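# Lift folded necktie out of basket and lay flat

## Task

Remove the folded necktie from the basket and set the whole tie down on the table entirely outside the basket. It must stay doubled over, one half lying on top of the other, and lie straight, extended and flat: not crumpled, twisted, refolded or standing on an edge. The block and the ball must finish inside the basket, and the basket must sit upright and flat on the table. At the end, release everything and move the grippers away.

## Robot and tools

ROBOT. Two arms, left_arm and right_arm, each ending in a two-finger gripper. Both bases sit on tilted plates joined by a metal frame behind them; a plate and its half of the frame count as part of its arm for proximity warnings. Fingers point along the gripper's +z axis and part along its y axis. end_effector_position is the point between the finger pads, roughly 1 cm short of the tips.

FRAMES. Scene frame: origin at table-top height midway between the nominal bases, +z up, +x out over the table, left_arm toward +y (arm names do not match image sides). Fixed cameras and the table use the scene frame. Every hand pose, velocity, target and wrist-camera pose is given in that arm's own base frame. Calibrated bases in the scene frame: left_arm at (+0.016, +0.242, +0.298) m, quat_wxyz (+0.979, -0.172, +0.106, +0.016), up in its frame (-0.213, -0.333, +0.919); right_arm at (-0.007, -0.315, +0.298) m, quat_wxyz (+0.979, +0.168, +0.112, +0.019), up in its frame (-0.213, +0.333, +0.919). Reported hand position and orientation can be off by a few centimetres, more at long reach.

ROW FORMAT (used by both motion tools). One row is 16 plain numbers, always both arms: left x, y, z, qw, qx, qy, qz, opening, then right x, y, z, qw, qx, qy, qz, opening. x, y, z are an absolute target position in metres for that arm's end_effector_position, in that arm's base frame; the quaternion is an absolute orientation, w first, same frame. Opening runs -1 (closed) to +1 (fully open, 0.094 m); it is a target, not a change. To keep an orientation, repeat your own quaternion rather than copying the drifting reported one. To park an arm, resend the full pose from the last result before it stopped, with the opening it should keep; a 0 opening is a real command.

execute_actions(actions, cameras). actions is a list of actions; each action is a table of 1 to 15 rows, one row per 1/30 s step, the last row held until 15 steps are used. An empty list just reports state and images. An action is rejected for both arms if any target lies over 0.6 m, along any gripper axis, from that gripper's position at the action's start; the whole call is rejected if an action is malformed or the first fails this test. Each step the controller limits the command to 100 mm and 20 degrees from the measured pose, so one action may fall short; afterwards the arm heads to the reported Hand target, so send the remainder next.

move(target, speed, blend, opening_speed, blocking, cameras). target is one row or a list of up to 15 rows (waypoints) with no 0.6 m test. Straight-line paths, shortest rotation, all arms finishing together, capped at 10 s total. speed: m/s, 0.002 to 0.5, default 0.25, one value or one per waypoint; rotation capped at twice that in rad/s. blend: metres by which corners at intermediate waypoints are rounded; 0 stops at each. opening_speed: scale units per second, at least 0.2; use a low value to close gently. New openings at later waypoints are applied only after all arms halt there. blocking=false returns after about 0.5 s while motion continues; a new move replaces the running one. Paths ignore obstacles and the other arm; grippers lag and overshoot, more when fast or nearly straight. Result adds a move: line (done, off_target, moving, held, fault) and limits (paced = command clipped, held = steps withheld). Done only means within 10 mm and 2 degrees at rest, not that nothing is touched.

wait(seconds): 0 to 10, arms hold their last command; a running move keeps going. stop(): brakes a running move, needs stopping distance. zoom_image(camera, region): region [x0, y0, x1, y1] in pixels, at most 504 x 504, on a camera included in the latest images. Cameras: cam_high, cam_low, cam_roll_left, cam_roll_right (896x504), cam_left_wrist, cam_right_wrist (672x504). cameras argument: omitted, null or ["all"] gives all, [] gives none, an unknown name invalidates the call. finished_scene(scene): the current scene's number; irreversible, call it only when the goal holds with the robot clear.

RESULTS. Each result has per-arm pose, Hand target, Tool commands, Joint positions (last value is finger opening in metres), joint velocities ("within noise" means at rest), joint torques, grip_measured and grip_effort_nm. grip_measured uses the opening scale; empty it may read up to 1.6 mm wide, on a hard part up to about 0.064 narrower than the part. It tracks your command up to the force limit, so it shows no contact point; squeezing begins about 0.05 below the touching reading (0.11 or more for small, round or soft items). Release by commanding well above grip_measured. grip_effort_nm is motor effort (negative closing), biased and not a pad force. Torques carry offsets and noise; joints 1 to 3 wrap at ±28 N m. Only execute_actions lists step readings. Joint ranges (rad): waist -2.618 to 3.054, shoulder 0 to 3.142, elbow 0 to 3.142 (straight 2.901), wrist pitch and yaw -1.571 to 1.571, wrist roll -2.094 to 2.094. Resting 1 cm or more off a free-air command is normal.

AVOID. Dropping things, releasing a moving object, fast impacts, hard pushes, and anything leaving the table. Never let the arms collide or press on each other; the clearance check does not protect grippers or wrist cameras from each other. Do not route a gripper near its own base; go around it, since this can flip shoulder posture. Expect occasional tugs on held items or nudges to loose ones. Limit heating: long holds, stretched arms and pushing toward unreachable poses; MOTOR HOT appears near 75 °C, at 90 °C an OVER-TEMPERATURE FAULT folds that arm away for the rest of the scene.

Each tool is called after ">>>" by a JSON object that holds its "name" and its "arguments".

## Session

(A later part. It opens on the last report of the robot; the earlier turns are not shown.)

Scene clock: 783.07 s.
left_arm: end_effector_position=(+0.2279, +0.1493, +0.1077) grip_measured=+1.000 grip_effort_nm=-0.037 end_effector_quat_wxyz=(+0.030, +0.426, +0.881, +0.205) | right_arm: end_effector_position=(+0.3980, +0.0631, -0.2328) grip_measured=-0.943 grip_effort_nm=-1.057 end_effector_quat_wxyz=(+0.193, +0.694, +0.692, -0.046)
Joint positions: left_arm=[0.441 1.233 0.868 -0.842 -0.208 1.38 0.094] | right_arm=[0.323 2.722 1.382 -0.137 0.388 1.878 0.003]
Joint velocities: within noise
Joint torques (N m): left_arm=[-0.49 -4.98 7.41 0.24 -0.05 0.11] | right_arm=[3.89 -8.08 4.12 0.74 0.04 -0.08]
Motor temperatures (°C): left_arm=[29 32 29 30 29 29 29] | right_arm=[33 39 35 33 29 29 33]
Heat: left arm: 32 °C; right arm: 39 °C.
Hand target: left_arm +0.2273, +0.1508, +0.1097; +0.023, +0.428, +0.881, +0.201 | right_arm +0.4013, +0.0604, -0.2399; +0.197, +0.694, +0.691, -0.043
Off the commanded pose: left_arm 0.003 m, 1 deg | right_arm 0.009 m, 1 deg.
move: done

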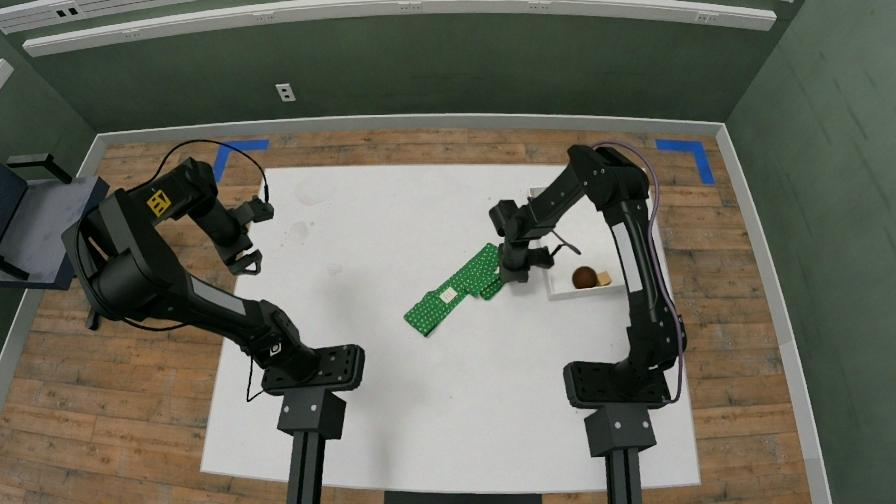

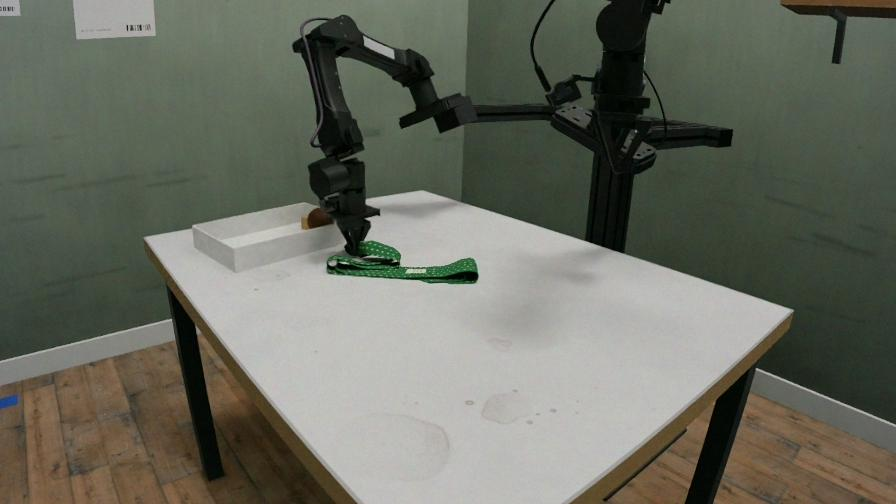

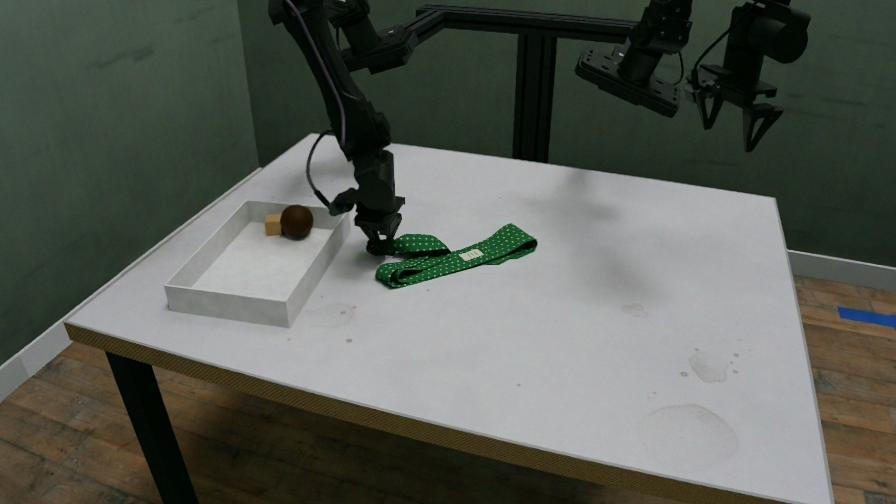

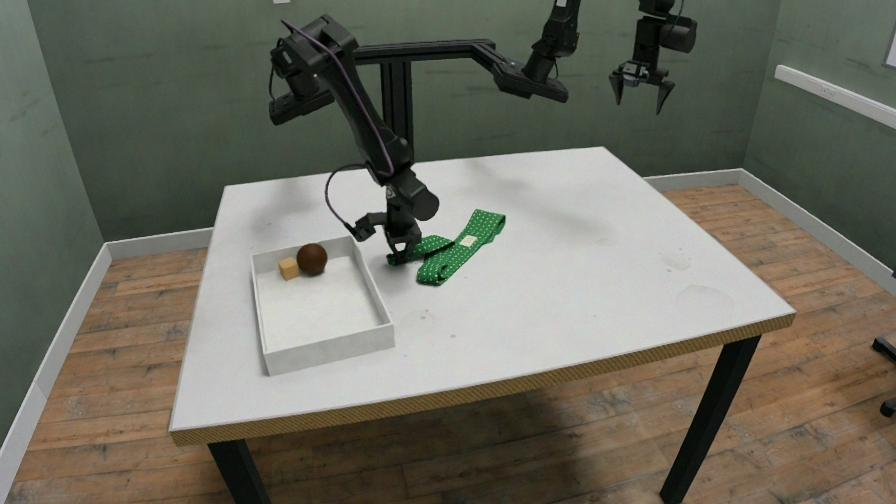

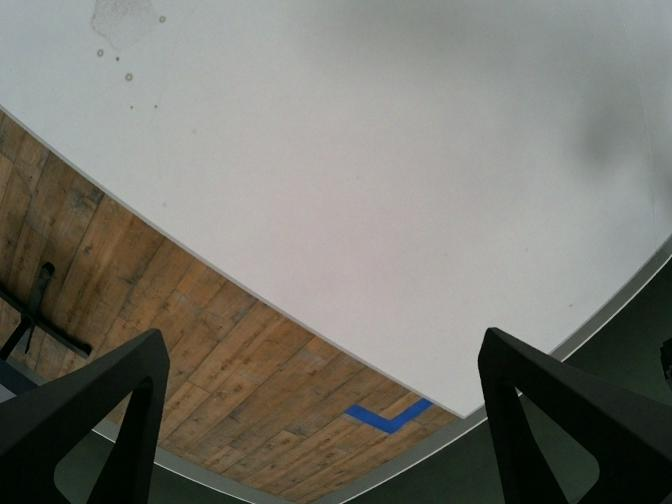

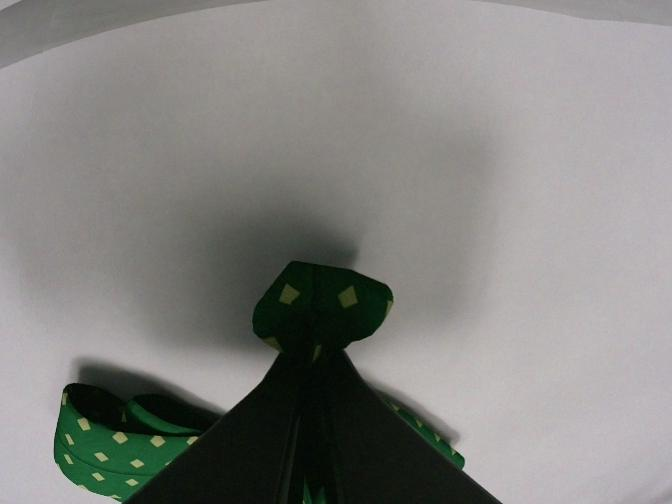

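>>> {"name": "move", "arguments": {"target": [0.2273,0.1508,0.1097,0.023,0.428,0.8805,0.201,1,0.4015,0.0604,-0.2402,0.197,0.694,0.691,-0.043,1], "opening_speed": 1.0, "cameras": ["cam_right_wrist"]}}

>>> {"name": "move", "arguments": {"target": [0.2273,0.1508,0.1097,0.023,0.428,0.8805,0.201,1,0.3759,0.1004,-0.13,0.197,0.694,0.691,-0.043,1], "speed": 0.12}}

Scene clock: 789.93 s.
left_arm: end_effector_position=(+0.2279, +0.1493, +0.1077) grip_measured=+1.000 grip_effort_nm=-0.042 end_effector_quat_wxyz=(+0.030, +0.426, +0.881, +0.205) | right_arm: end_effector_position=(+0.4017, +0.0643, -0.2324) grip_measured=+0.998 grip_effort_nm=0.085 end_effector_quat_wxyz=(+0.196, +0.694, +0.691, -0.039)
Joint positions: left_arm=[0.441 1.233 0.868 -0.842 -0.208 1.38 0.094] | right_arm=[0.323 2.722 1.382 -0.12 0.388 1.876 0.094]
Joint velocities: within noise
Joint torques (N m): left_arm=[-0.47 -4.98 7.39 0.23 -0.05 0.09] | right_arm=[3.9 -8.08 4.15 0.63 0.04 -0.06]
Motor temperatures (°C): left_arm=[29 32 29 30 29 29 29] | right_arm=[33 38 35 33 29 29 33]
Heat: left arm: 32 °C; right arm: 38 °C.
Hand target: left_arm +0.2273, +0.1508, +0.1097; +0.023, +0.428, +0.881, +0.201 | right_arm +0.4013, +0.0604, -0.2399; +0.197, +0.694, +0.691, -0.043
Off the commanded pose: left_arm 0.003 m, 1 deg | right_arm 0.009 m, 0 deg.
move: done
Images, in order (width x height): cam_right_wrist 672x504.

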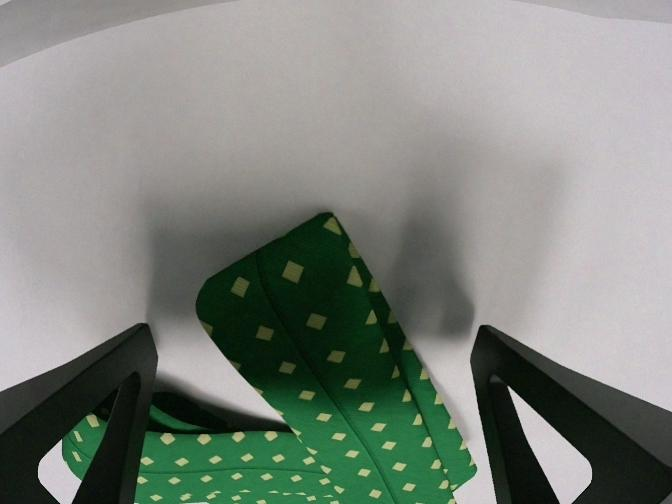

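Scene clock: 791.70 s.
left_arm: end_effector_position=(+0.2279, +0.1493, +0.1077) grip_measured=+1.000 grip_effort_nm=-0.042 end_effector_quat_wxyz=(+0.030, +0.426, +0.881, +0.205) | right_arm: end_effector_position=(+0.3842, +0.0995, -0.1340) grip_measured=+0.998 grip_effort_nm=0.085 end_effector_quat_wxyz=(+0.194, +0.699, +0.687, -0.032)
Joint positions: left_arm=[0.441 1.233 0.868 -0.842 -0.208 1.38 0.094] | right_arm=[0.422 2.4 1.266 -0.356 0.388 1.994 0.094]
Joint velocities: within noise
Joint torques (N m): left_arm=[-0.46 -4.98 7.45 0.23 -0.05 0.09] | right_arm=[5.48 -11.1 3.14 0.32 0.15 0.09]
Motor temperatures (°C): left_arm=[29 32 29 30 29 29 29] | right_arm=[33 38 35 32 29 29 33]
Heat: left arm: 32 °C; right arm: 38 °C.
Hand target: left_arm +0.2273, +0.1508, +0.1097; +0.023, +0.428, +0.881, +0.201 | right_arm +0.3762, +0.1003, -0.1301; +0.197, +0.694, +0.691, -0.043
Off the commanded pose: left_arm 0.003 m, 1 deg | right_arm 0.009 m, 2 deg.
move: done

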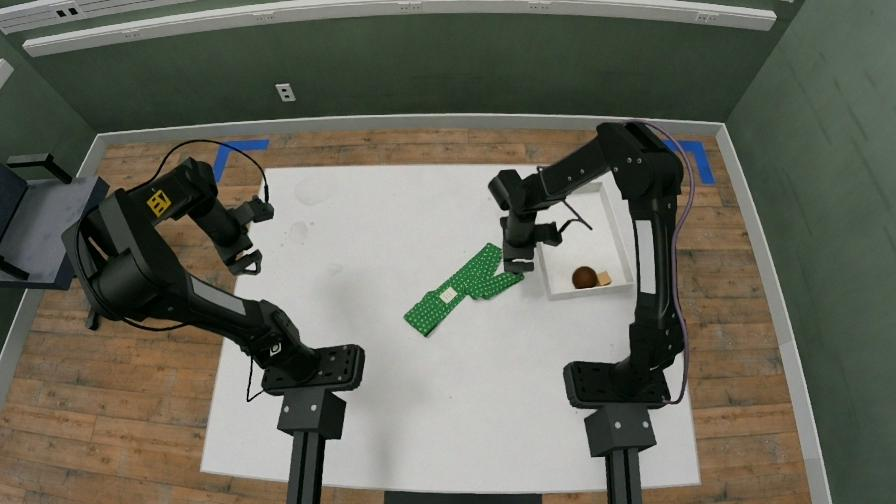

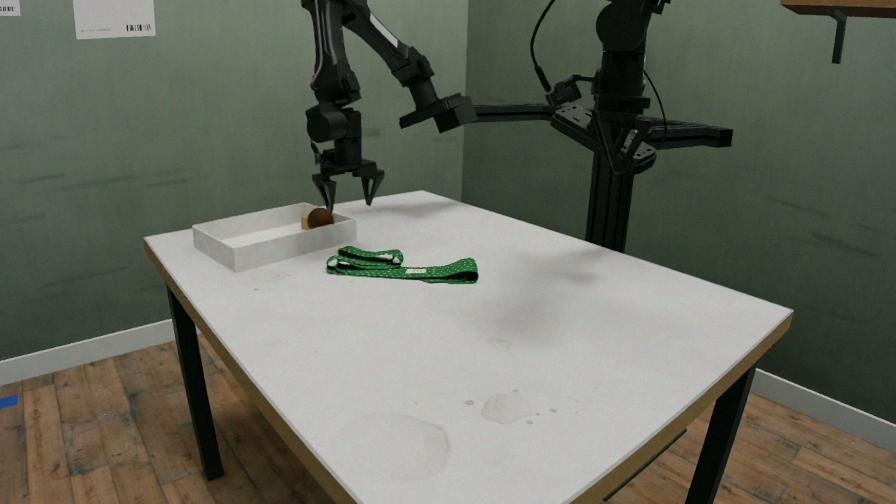

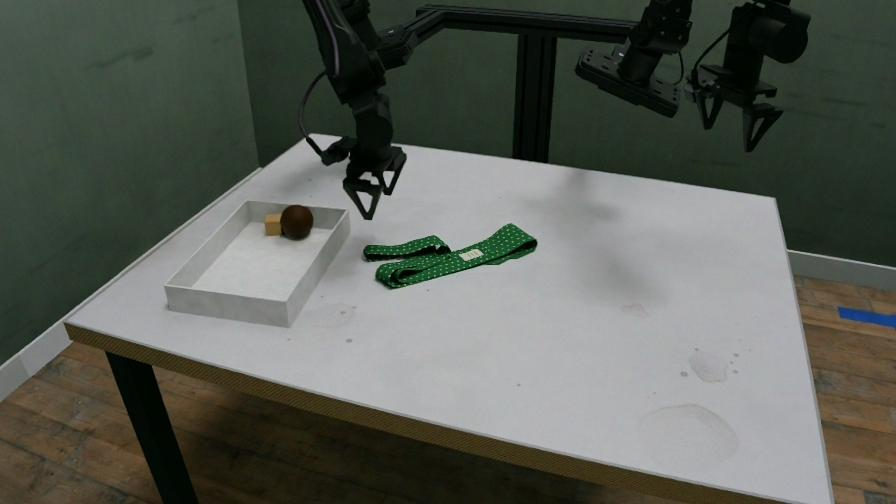

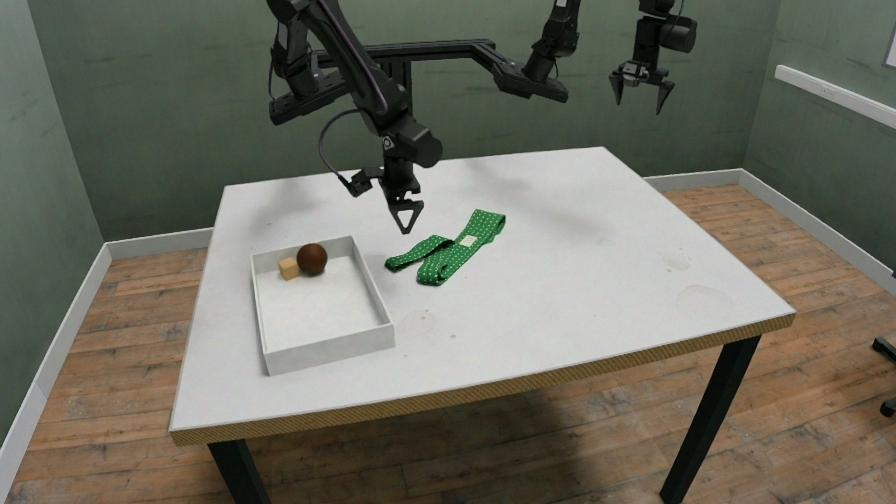

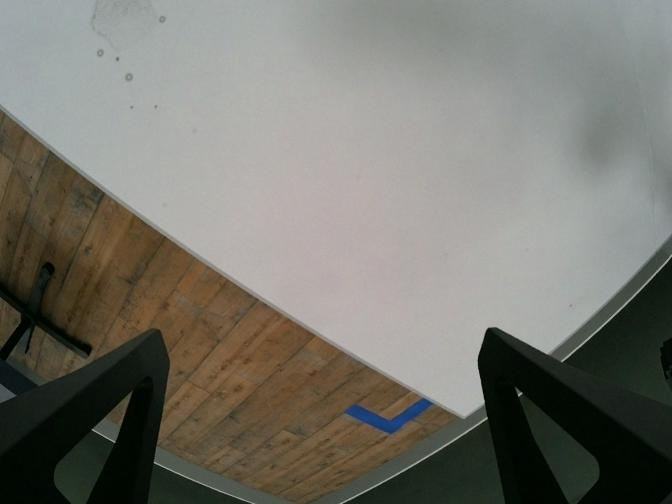

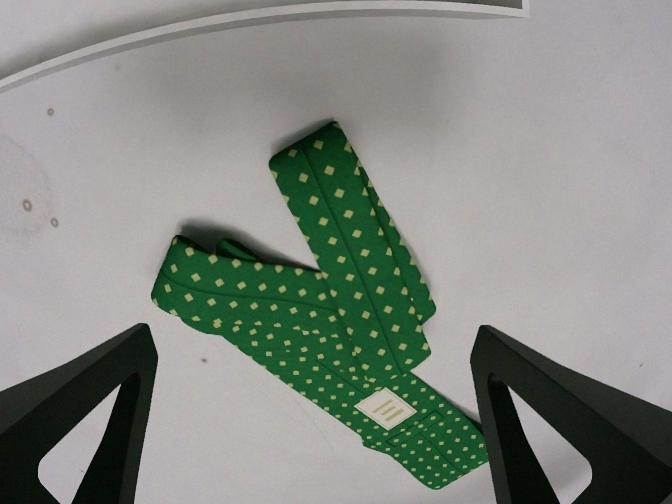

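>>> {"name": "move", "arguments": {"target": [[0.2273,0.1508,0.1097,0.023,0.428,0.8805,0.201,1,0.2404,0.0315,0.1009,0.1725,0.431,0.879,-0.105,1],[0.2273,0.1508,0.1097,0.023,0.428,0.8805,0.201,1,0.128,-0.157,0.1433,0.1725,0.431,0.879,-0.105,0.5]], "blend": 0.03, "cameras": ["cam_high"]}}

>>> {"name": "move", "arguments": {"target": [0.3474,-0.3247,-0.2203,0.0058,0.503,0.840,0.202,1,0.128,-0.157,0.1433,0.1725,0.431,0.879,-0.105,0.5]}}

Scene clock: 817.77 s.
left_arm: end_effector_position=(+0.2279, +0.1493, +0.1077) grip_measured=+1.000 grip_effort_nm=-0.037 end_effector_quat_wxyz=(+0.030, +0.426, +0.881, +0.205) | right_arm: end_effector_position=(+0.1228, -0.1521, +0.1347) grip_measured=+0.502 grip_effort_nm=-0.134 end_effector_quat_wxyz=(+0.159, +0.432, +0.882, -0.105)
Joint positions: left_arm=[0.441 1.233 0.868 -0.842 -0.208 1.38 0.094] | right_arm=[-0.824 0.897 0.818 -1.116 0.079 0.072 0.071]
Joint velocities: within noise
Joint torques (N m): left_arm=[-0.47 -4.96 7.39 0.25 -0.05 0.08] | right_arm=[-0.54 -2.54 9.92 0.56 -0.12 -0.05]
Motor temperatures (°C): left_arm=[29 32 29 30 29 29 29] | right_arm=[33 36 35 32 29 29 32]
Heat: left arm: 32 °C; right arm: 36 °C.
Hand target: left_arm +0.2273, +0.1508, +0.1097; +0.023, +0.428, +0.881, +0.201 | right_arm +0.1278, -0.1569, +0.1433; +0.173, +0.431, +0.879, -0.105
Off the commanded pose: left_arm 0.003 m, 1 deg | right_arm 0.011 m, 2 deg.
move: off_target (right_arm); target 2's new opening was sent with right_arm's hand 0.011 m and 2 deg from that target
Images, in order (width x height): cam_high 896x504.

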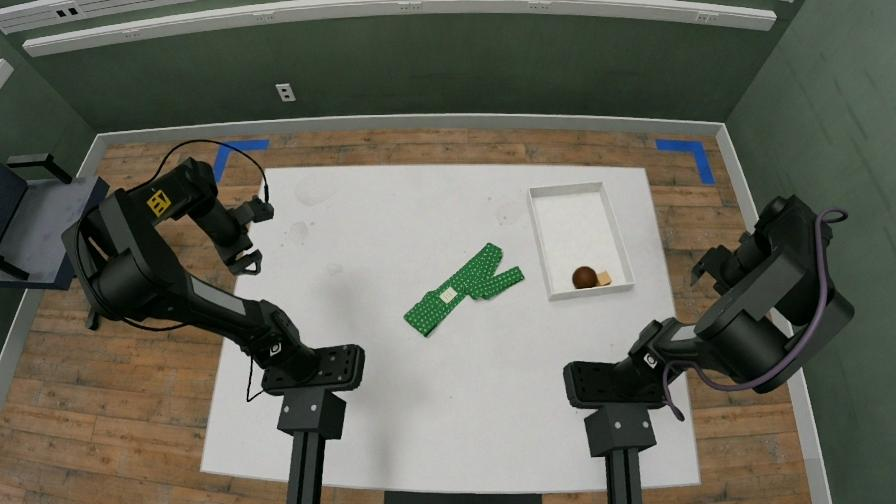

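Scene clock: 821.23 s.
left_arm: end_effector_position=(+0.3550, -0.3212, -0.2130) grip_measured=+1.000 grip_effort_nm=-0.032 end_effector_quat_wxyz=(+0.013, +0.499, +0.843, +0.202) | right_arm: end_effector_position=(+0.1228, -0.1521, +0.1347) grip_measured=+0.502 grip_effort_nm=-0.125 end_effector_quat_wxyz=(+0.159, +0.432, +0.882, -0.105)
Joint positions: left_arm=[-0.88 3.041 2.284 -0.932 -0.391 0.166 0.094] | right_arm=[-0.824 0.897 0.818 -1.116 0.079 0.071 0.071]
Joint velocities: within noise
Joint torques (N m): left_arm=[-6.09 -12.25 8.02 0.23 0.06 -0.04] | right_arm=[-0.54 -2.54 9.92 0.56 -0.12 -0.05]
Motor temperatures (°C): left_arm=[29 33 29 30 29 29 29] | right_arm=[33 36 35 32 29 29 32]
Heat: left arm: 33 °C; right arm: 36 °C.
Hand target: left_arm +0.3474, -0.3243, -0.2202; +0.006, +0.503, +0.840, +0.202 | right_arm +0.1278, -0.1569, +0.1433; +0.173, +0.431, +0.879, -0.105
Off the commanded pose: left_arm 0.011 m, 1 deg | right_arm 0.011 m, 2 deg.
move: off_target (left_arm, right_arm)

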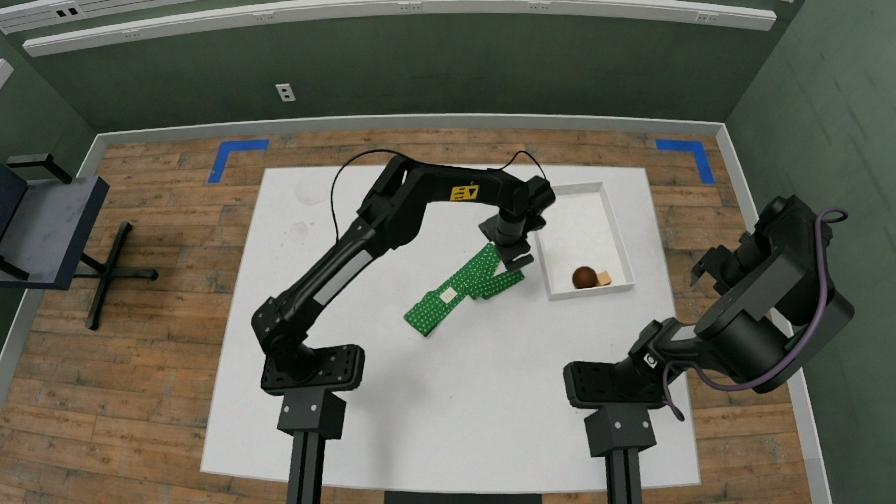

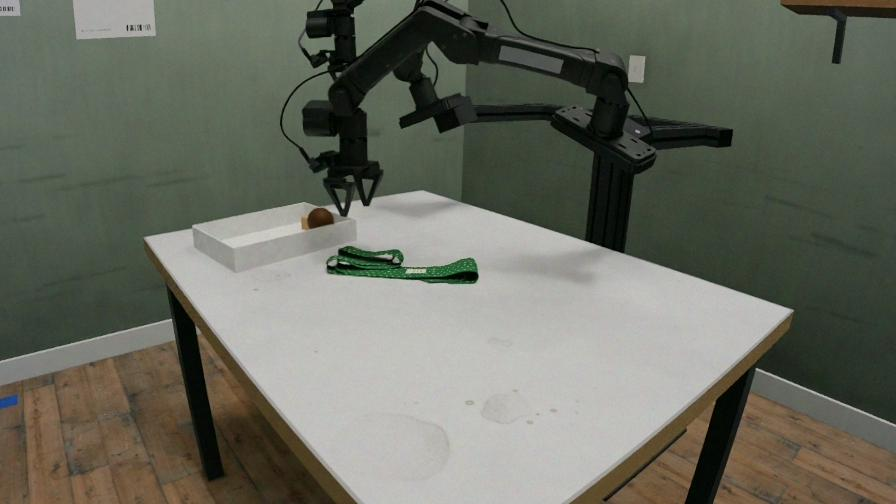

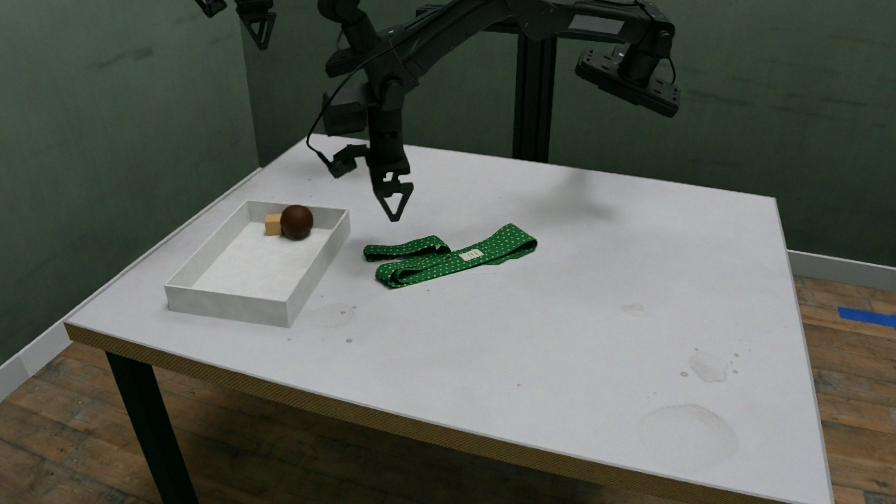

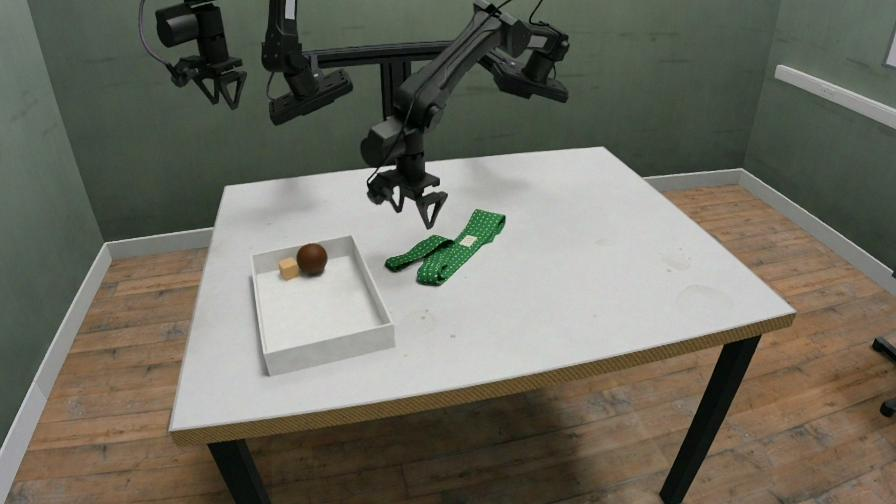

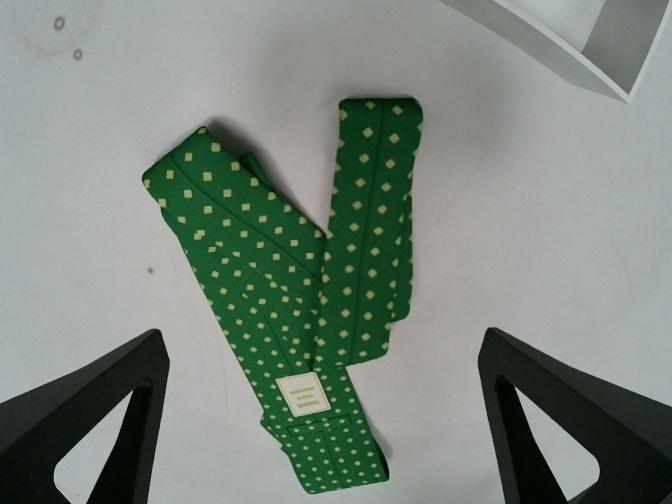

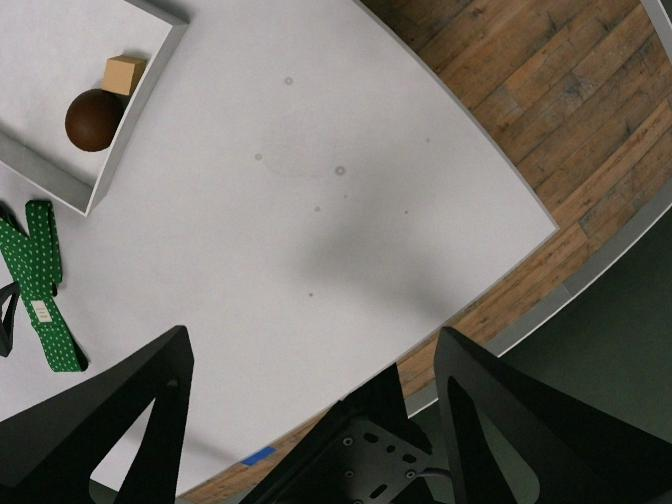

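>>> {"name": "move", "arguments": {"target": [0.3441,-0.3211,-0.3068,0.0058,0.503,0.840,0.202,1,0.128,-0.157,0.1433,0.1725,0.431,0.879,-0.105,0.5], "speed": 0.12, "cameras": ["cam_left_wrist","cam_high"]}}

Scene clock: 831.70 s.
left_arm: end_effector_position=(+0.3519, -0.3287, -0.2912) grip_measured=+1.000 grip_effort_nm=-0.037 end_effector_quat_wxyz=(+0.090, +0.515, +0.839, +0.152) | right_arm: end_effector_position=(+0.1229, -0.1520, +0.1347) grip_measured=+0.502 grip_effort_nm=-0.134 end_effector_quat_wxyz=(+0.159, +0.432, +0.882, -0.105)
Joint positions: left_arm=[-0.88 3.111 2.072 -0.456 -0.348 0.233 0.094] | right_arm=[-0.824 0.897 0.818 -1.116 0.079 0.071 0.071]
Joint velocities: within noise
Joint torques (N m): left_arm=[-4.71 -12.51 3.88 0.79 0.13 0.09] | right_arm=[-0.53 -2.54 9.92 0.56 -0.12 -0.05]
Motor temperatures (°C): left_arm=[30 35 29 30 29 29 29] | right_arm=[33 35 35 32 29 29 32]
Heat: left arm: 35 °C; right arm: 35 °C.
Hand target: left_arm +0.3432, -0.3200, -0.3043; +0.077, +0.519, +0.838, +0.151 | right_arm +0.1279, -0.1568, +0.1433; +0.173, +0.431, +0.879, -0.105
Off the commanded pose: left_arm 0.019 m, 11 deg | right_arm 0.011 m, 2 deg.
joint sent to its limit (left arm) — joint 2 (shoulder), upper limit. The joint targets are off in orientation, not in position.
move: off_target (left_arm, right_arm)
Images, in order (width x height): cam_high 896x504, cam_left_wrist 672x504.

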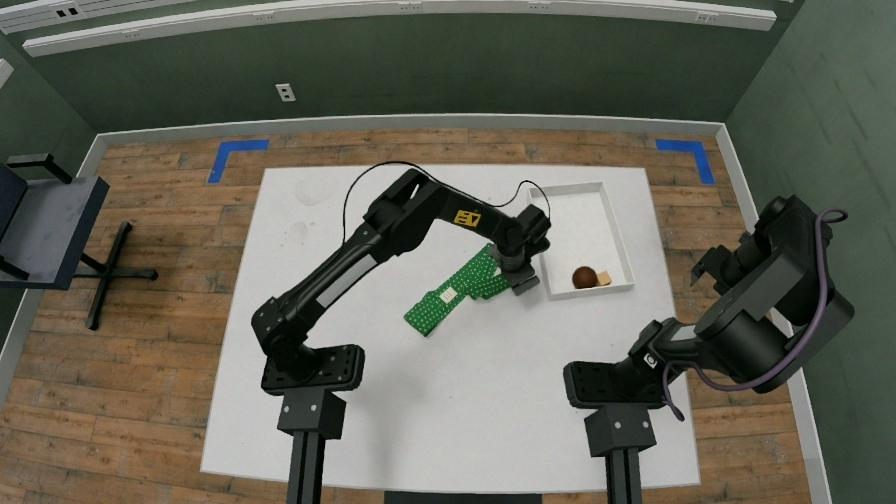

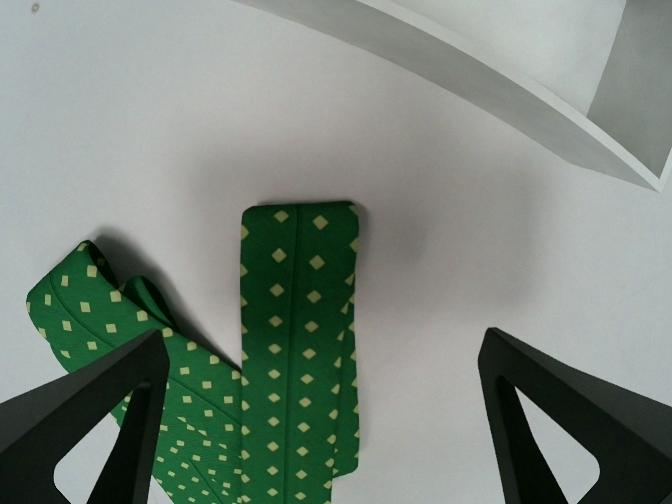

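>>> {"name": "move", "arguments": {"target": [0.36,-0.3013,-0.3374,0.1659,0.5326,0.8232,0.1022,1,0.128,-0.157,0.1433,0.1725,0.431,0.879,-0.105,0.5], "speed": 0.1, "cameras": ["cam_left_wrist","cam_roll_left"]}}

Scene clock: 853.77 s.
left_arm: end_effector_position=(+0.3678, -0.3111, -0.3242) grip_measured=+1.000 grip_effort_nm=-0.032 end_effector_quat_wxyz=(+0.177, +0.529, +0.824, +0.102) | right_arm: end_effector_position=(+0.1229, -0.1520, +0.1347) grip_measured=+0.502 grip_effort_nm=-0.129 end_effector_quat_wxyz=(+0.159, +0.432, +0.882, -0.105)
Joint positions: left_arm=[-0.806 3.111 1.806 0.042 -0.28 0.379 0.094] | right_arm=[-0.824 0.897 0.818 -1.116 0.079 0.071 0.071]
Joint velocities: within noise
Joint torques (N m): left_arm=[-4.26 -11.56 3.07 1.07 0.15 0.11] | right_arm=[-0.54 -2.54 9.92 0.57 -0.12 -0.05]
Motor temperatures (°C): left_arm=[30 36 29 30 29 29 29] | right_arm=[33 34 36 31 29 29 32]
Heat: left arm: 36 °C; right arm: 36 °C.
Hand target: left_arm +0.3595, -0.3010, -0.3359; +0.166, +0.533, +0.824, +0.102 | right_arm +0.1278, -0.1569, +0.1433; +0.173, +0.431, +0.879, -0.105
Off the commanded pose: left_arm 0.018 m, 1 deg | right_arm 0.011 m, 2 deg.
move: off_target (left_arm, right_arm)
Images, in order (width x height): cam_roll_left 896x504, cam_left_wrist 672x504.

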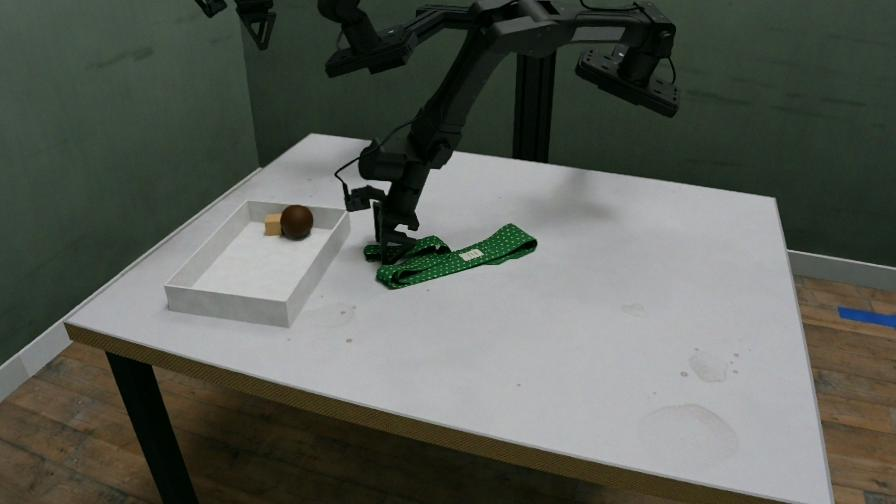

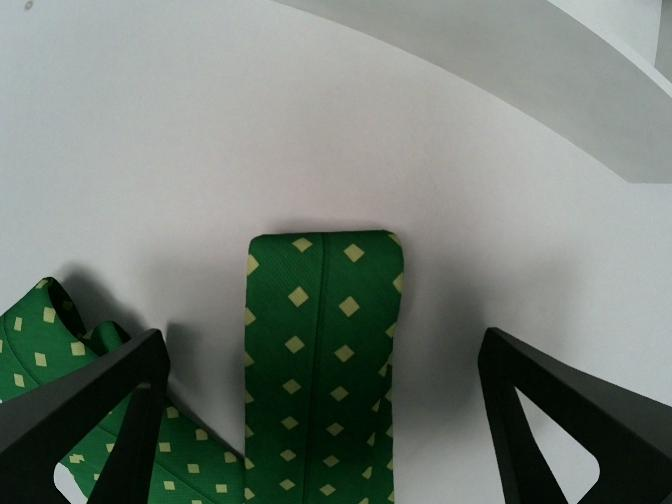

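>>> {"name": "move", "arguments": {"target": [0.363,-0.2966,-0.3503,0.1659,0.5326,0.8232,0.1022,1,0.128,-0.157,0.1433,0.1725,0.431,0.879,-0.105,0.5], "speed": 0.1, "cameras": ["cam_left_wrist"]}}

>>> {"name": "move", "arguments": {"target": [0.363,-0.2966,-0.3503,0.1659,0.5326,0.8232,0.1022,-1,0.128,-0.157,0.1433,0.1725,0.431,0.879,-0.105,0.5], "opening_speed": 0.8, "cameras": ["cam_left_wrist","cam_roll_left"]}}

Scene clock: 864.37 s.
left_arm: end_effector_position=(+0.3688, -0.3134, -0.3267) grip_measured=+1.000 grip_effort_nm=-0.042 end_effector_quat_wxyz=(+0.195, +0.534, +0.818, +0.082) | right_arm: end_effector_position=(+0.1229, -0.1520, +0.1347) grip_measured=+0.502 grip_effort_nm=-0.134 end_effector_quat_wxyz=(+0.159, +0.432, +0.882, -0.105)
Joint positions: left_arm=[-0.794 3.111 1.767 0.128 -0.24 0.406 0.094] | right_arm=[-0.824 0.897 0.818 -1.116 0.079 0.071 0.071]
Joint velocities: within noise
Joint torques (N m): left_arm=[-3.38 -11.48 2.52 0.95 0.1 0.12] | right_arm=[-0.54 -2.54 9.92 0.57 -0.12 -0.05]
Motor temperatures (°C): left_arm=[30 36 29 31 29 29 29] | right_arm=[33 34 36 31 29 29 32]
Heat: left arm: 36 °C; right arm: 36 °C.
Hand target: left_arm +0.3594, -0.2944, -0.3404; +0.172, +0.536, +0.822, +0.087 | right_arm +0.1278, -0.1569, +0.1433; +0.173, +0.431, +0.879, -0.105
Off the commanded pose: left_arm 0.030 m, 4 deg | right_arm 0.011 m, 2 deg.
joint sent to its limit (left arm) — joint 2 (shoulder), upper limit. The joint targets are off in position, not in orientation.
move: off_target (left_arm, right_arm)
Images, in order (width x height): cam_left_wrist 672x504.

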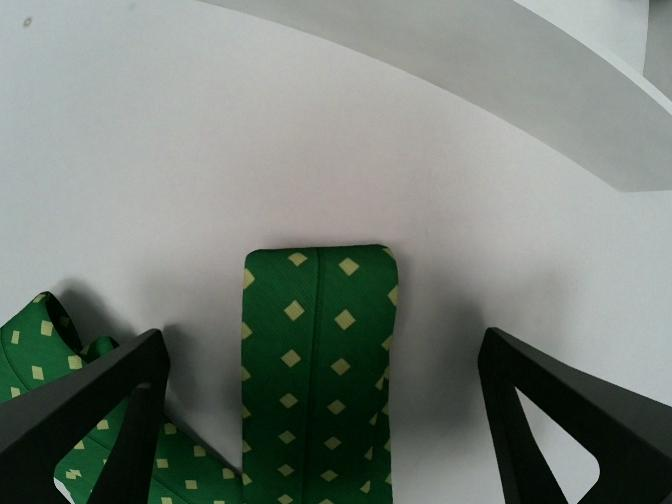

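Scene clock: 867.10 s.
left_arm: end_effector_position=(+0.3731, -0.3135, -0.3255) grip_measured=-0.931 grip_effort_nm=-0.999 end_effector_quat_wxyz=(+0.202, +0.531, +0.819, +0.080) | right_arm: end_effector_position=(+0.1229, -0.1520, +0.1347) grip_measured=+0.502 grip_effort_nm=-0.134 end_effector_quat_wxyz=(+0.159, +0.432, +0.882, -0.105)
Joint positions: left_arm=[-0.787 3.111 1.767 0.144 -0.238 0.409 0.003] | right_arm=[-0.824 0.897 0.818 -1.116 0.079 0.071 0.071]
Joint velocities: within noise
Joint torques (N m): left_arm=[-3.97 -11.51 2.59 0.87 0.11 0.09] | right_arm=[-0.53 -2.54 9.92 0.56 -0.12 -0.05]
Motor temperatures (°C): left_arm=[30 36 29 31 29 29 29] | right_arm=[33 34 36 31 29 29 32]
Heat: left arm: 36 °C; right arm: 36 °C.
Hand target: left_arm +0.3594, -0.2942, -0.3405; +0.172, +0.536, +0.822, +0.087 | right_arm +0.1278, -0.1569, +0.1433; +0.173, +0.431, +0.879, -0.105
Off the commanded pose: left_arm 0.032 m, 5 deg | right_arm 0.011 m, 2 deg.
joint sent to its limit (left arm) — joint 2 (shoulder), upper limit. The joint targets are off in position, not in orientation.
move: off_target (left_arm, right_arm)
Images, in order (width x height): cam_roll_left 896x504, cam_left_wrist 672x504.

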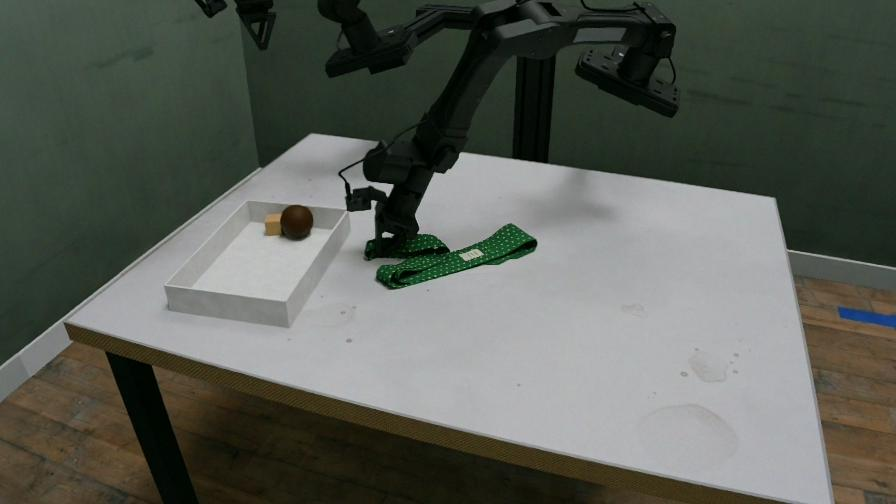

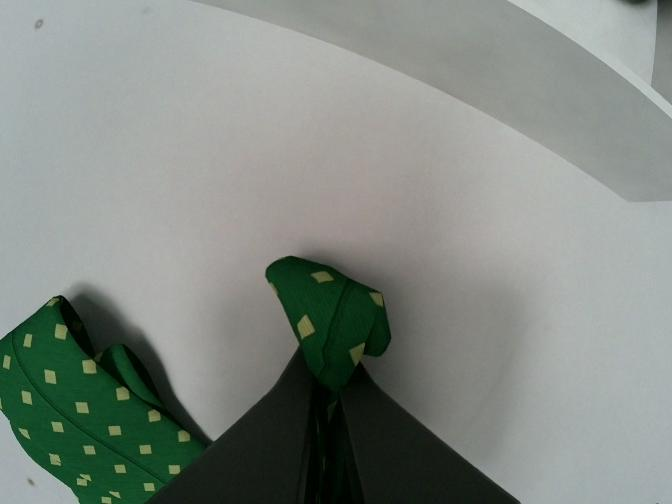

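>>> {"name": "move", "arguments": {"target": [[0.2379,-0.3735,0.0307,0.3736,0.4362,0.8177,0.0353,-1,0.128,-0.157,0.1433,0.1725,0.431,0.879,-0.105,0.5],[0.1394,-0.4053,0.323,0.6154,0.1059,0.7687,0.1365,-1,0.128,-0.157,0.1433,0.1725,0.431,0.879,-0.105,0.5]], "speed": 0.18, "blend": 0.05}}

Scene clock: 936.83 s.
left_arm: end_effector_position=(+0.1428, -0.4049, +0.3133) grip_measured=-0.935 grip_effort_nm=-1.048 end_effector_quat_wxyz=(+0.621, +0.161, +0.764, +0.070) | right_arm: end_effector_position=(+0.1229, -0.1520, +0.1347) grip_measured=+0.502 grip_effort_nm=-0.134 end_effector_quat_wxyz=(+0.159, +0.432, +0.882, -0.105)
Joint positions: left_arm=[-1.651 2.056 2.098 -1.549 -1.35 -1.186 0.003] | right_arm=[-0.824 0.897 0.818 -1.116 0.079 0.071 0.071]
Joint velocities: within noise
Joint torques (N m): left_arm=[-2.82 -6.72 7.64 0.72 -0.79 -0.05] | right_arm=[-0.53 -2.54 9.92 0.56 -0.12 -0.05]
Motor temperatures (°C): left_arm=[30 37 29 31 29 29 31] | right_arm=[32 33 36 30 29 29 31]
Heat: left arm: 37 °C; right arm: 36 °C.
Hand target: left_arm +0.1397, -0.4052, +0.3227; +0.633, +0.160, +0.754, +0.068 | right_arm +0.1278, -0.1569, +0.1433; +0.173, +0.431, +0.879, -0.105
Off the commanded pose: left_arm 0.010 m, 10 deg | right_arm 0.011 m, 2 deg.
joint sent to its limit (left arm) — joint 4 (wrist pitch), lower limit. The joint targets are off in orientation, not in position.
move: off_target (left_arm, right_arm)

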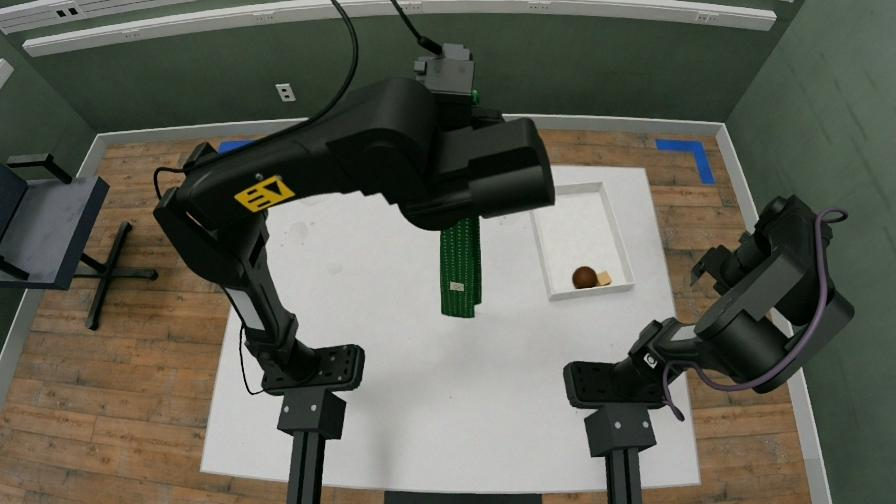

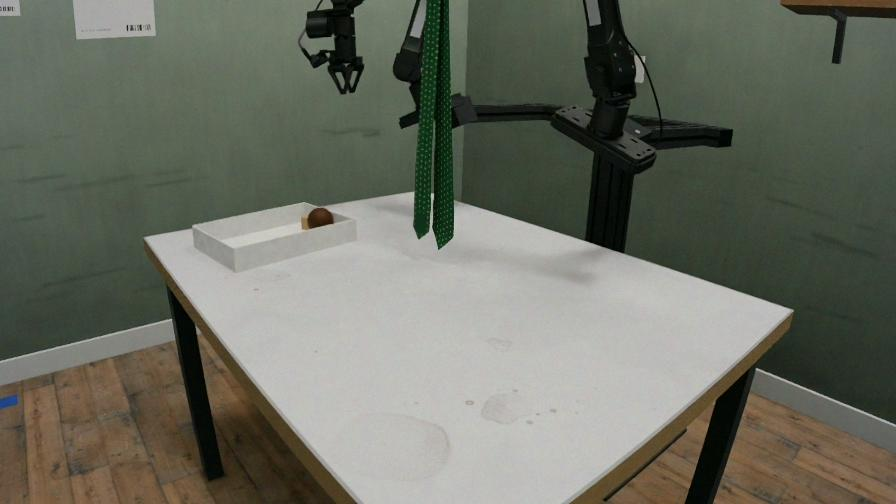

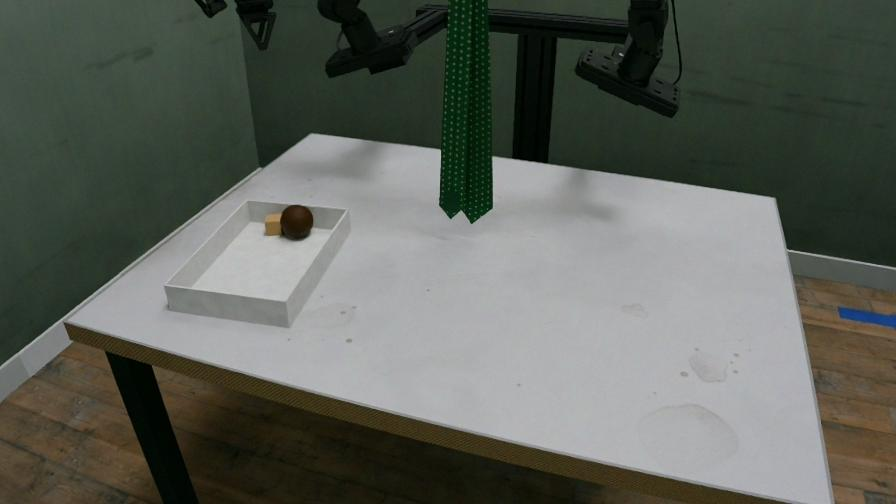

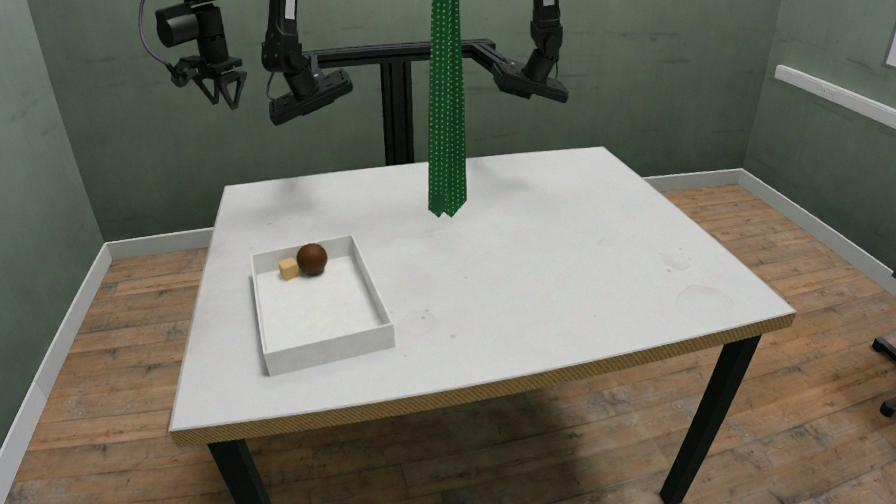

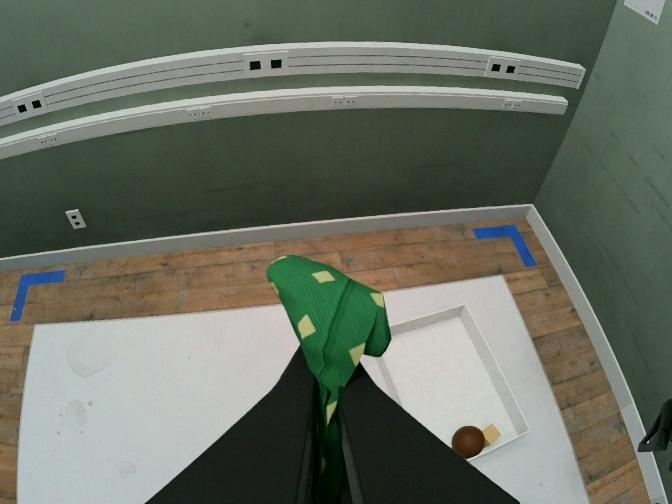

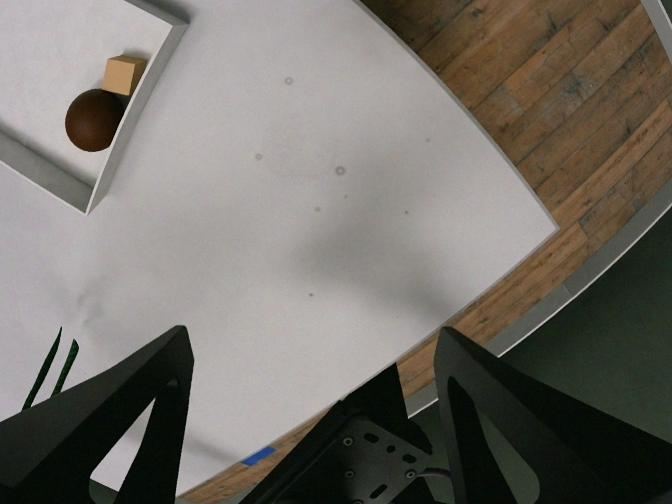

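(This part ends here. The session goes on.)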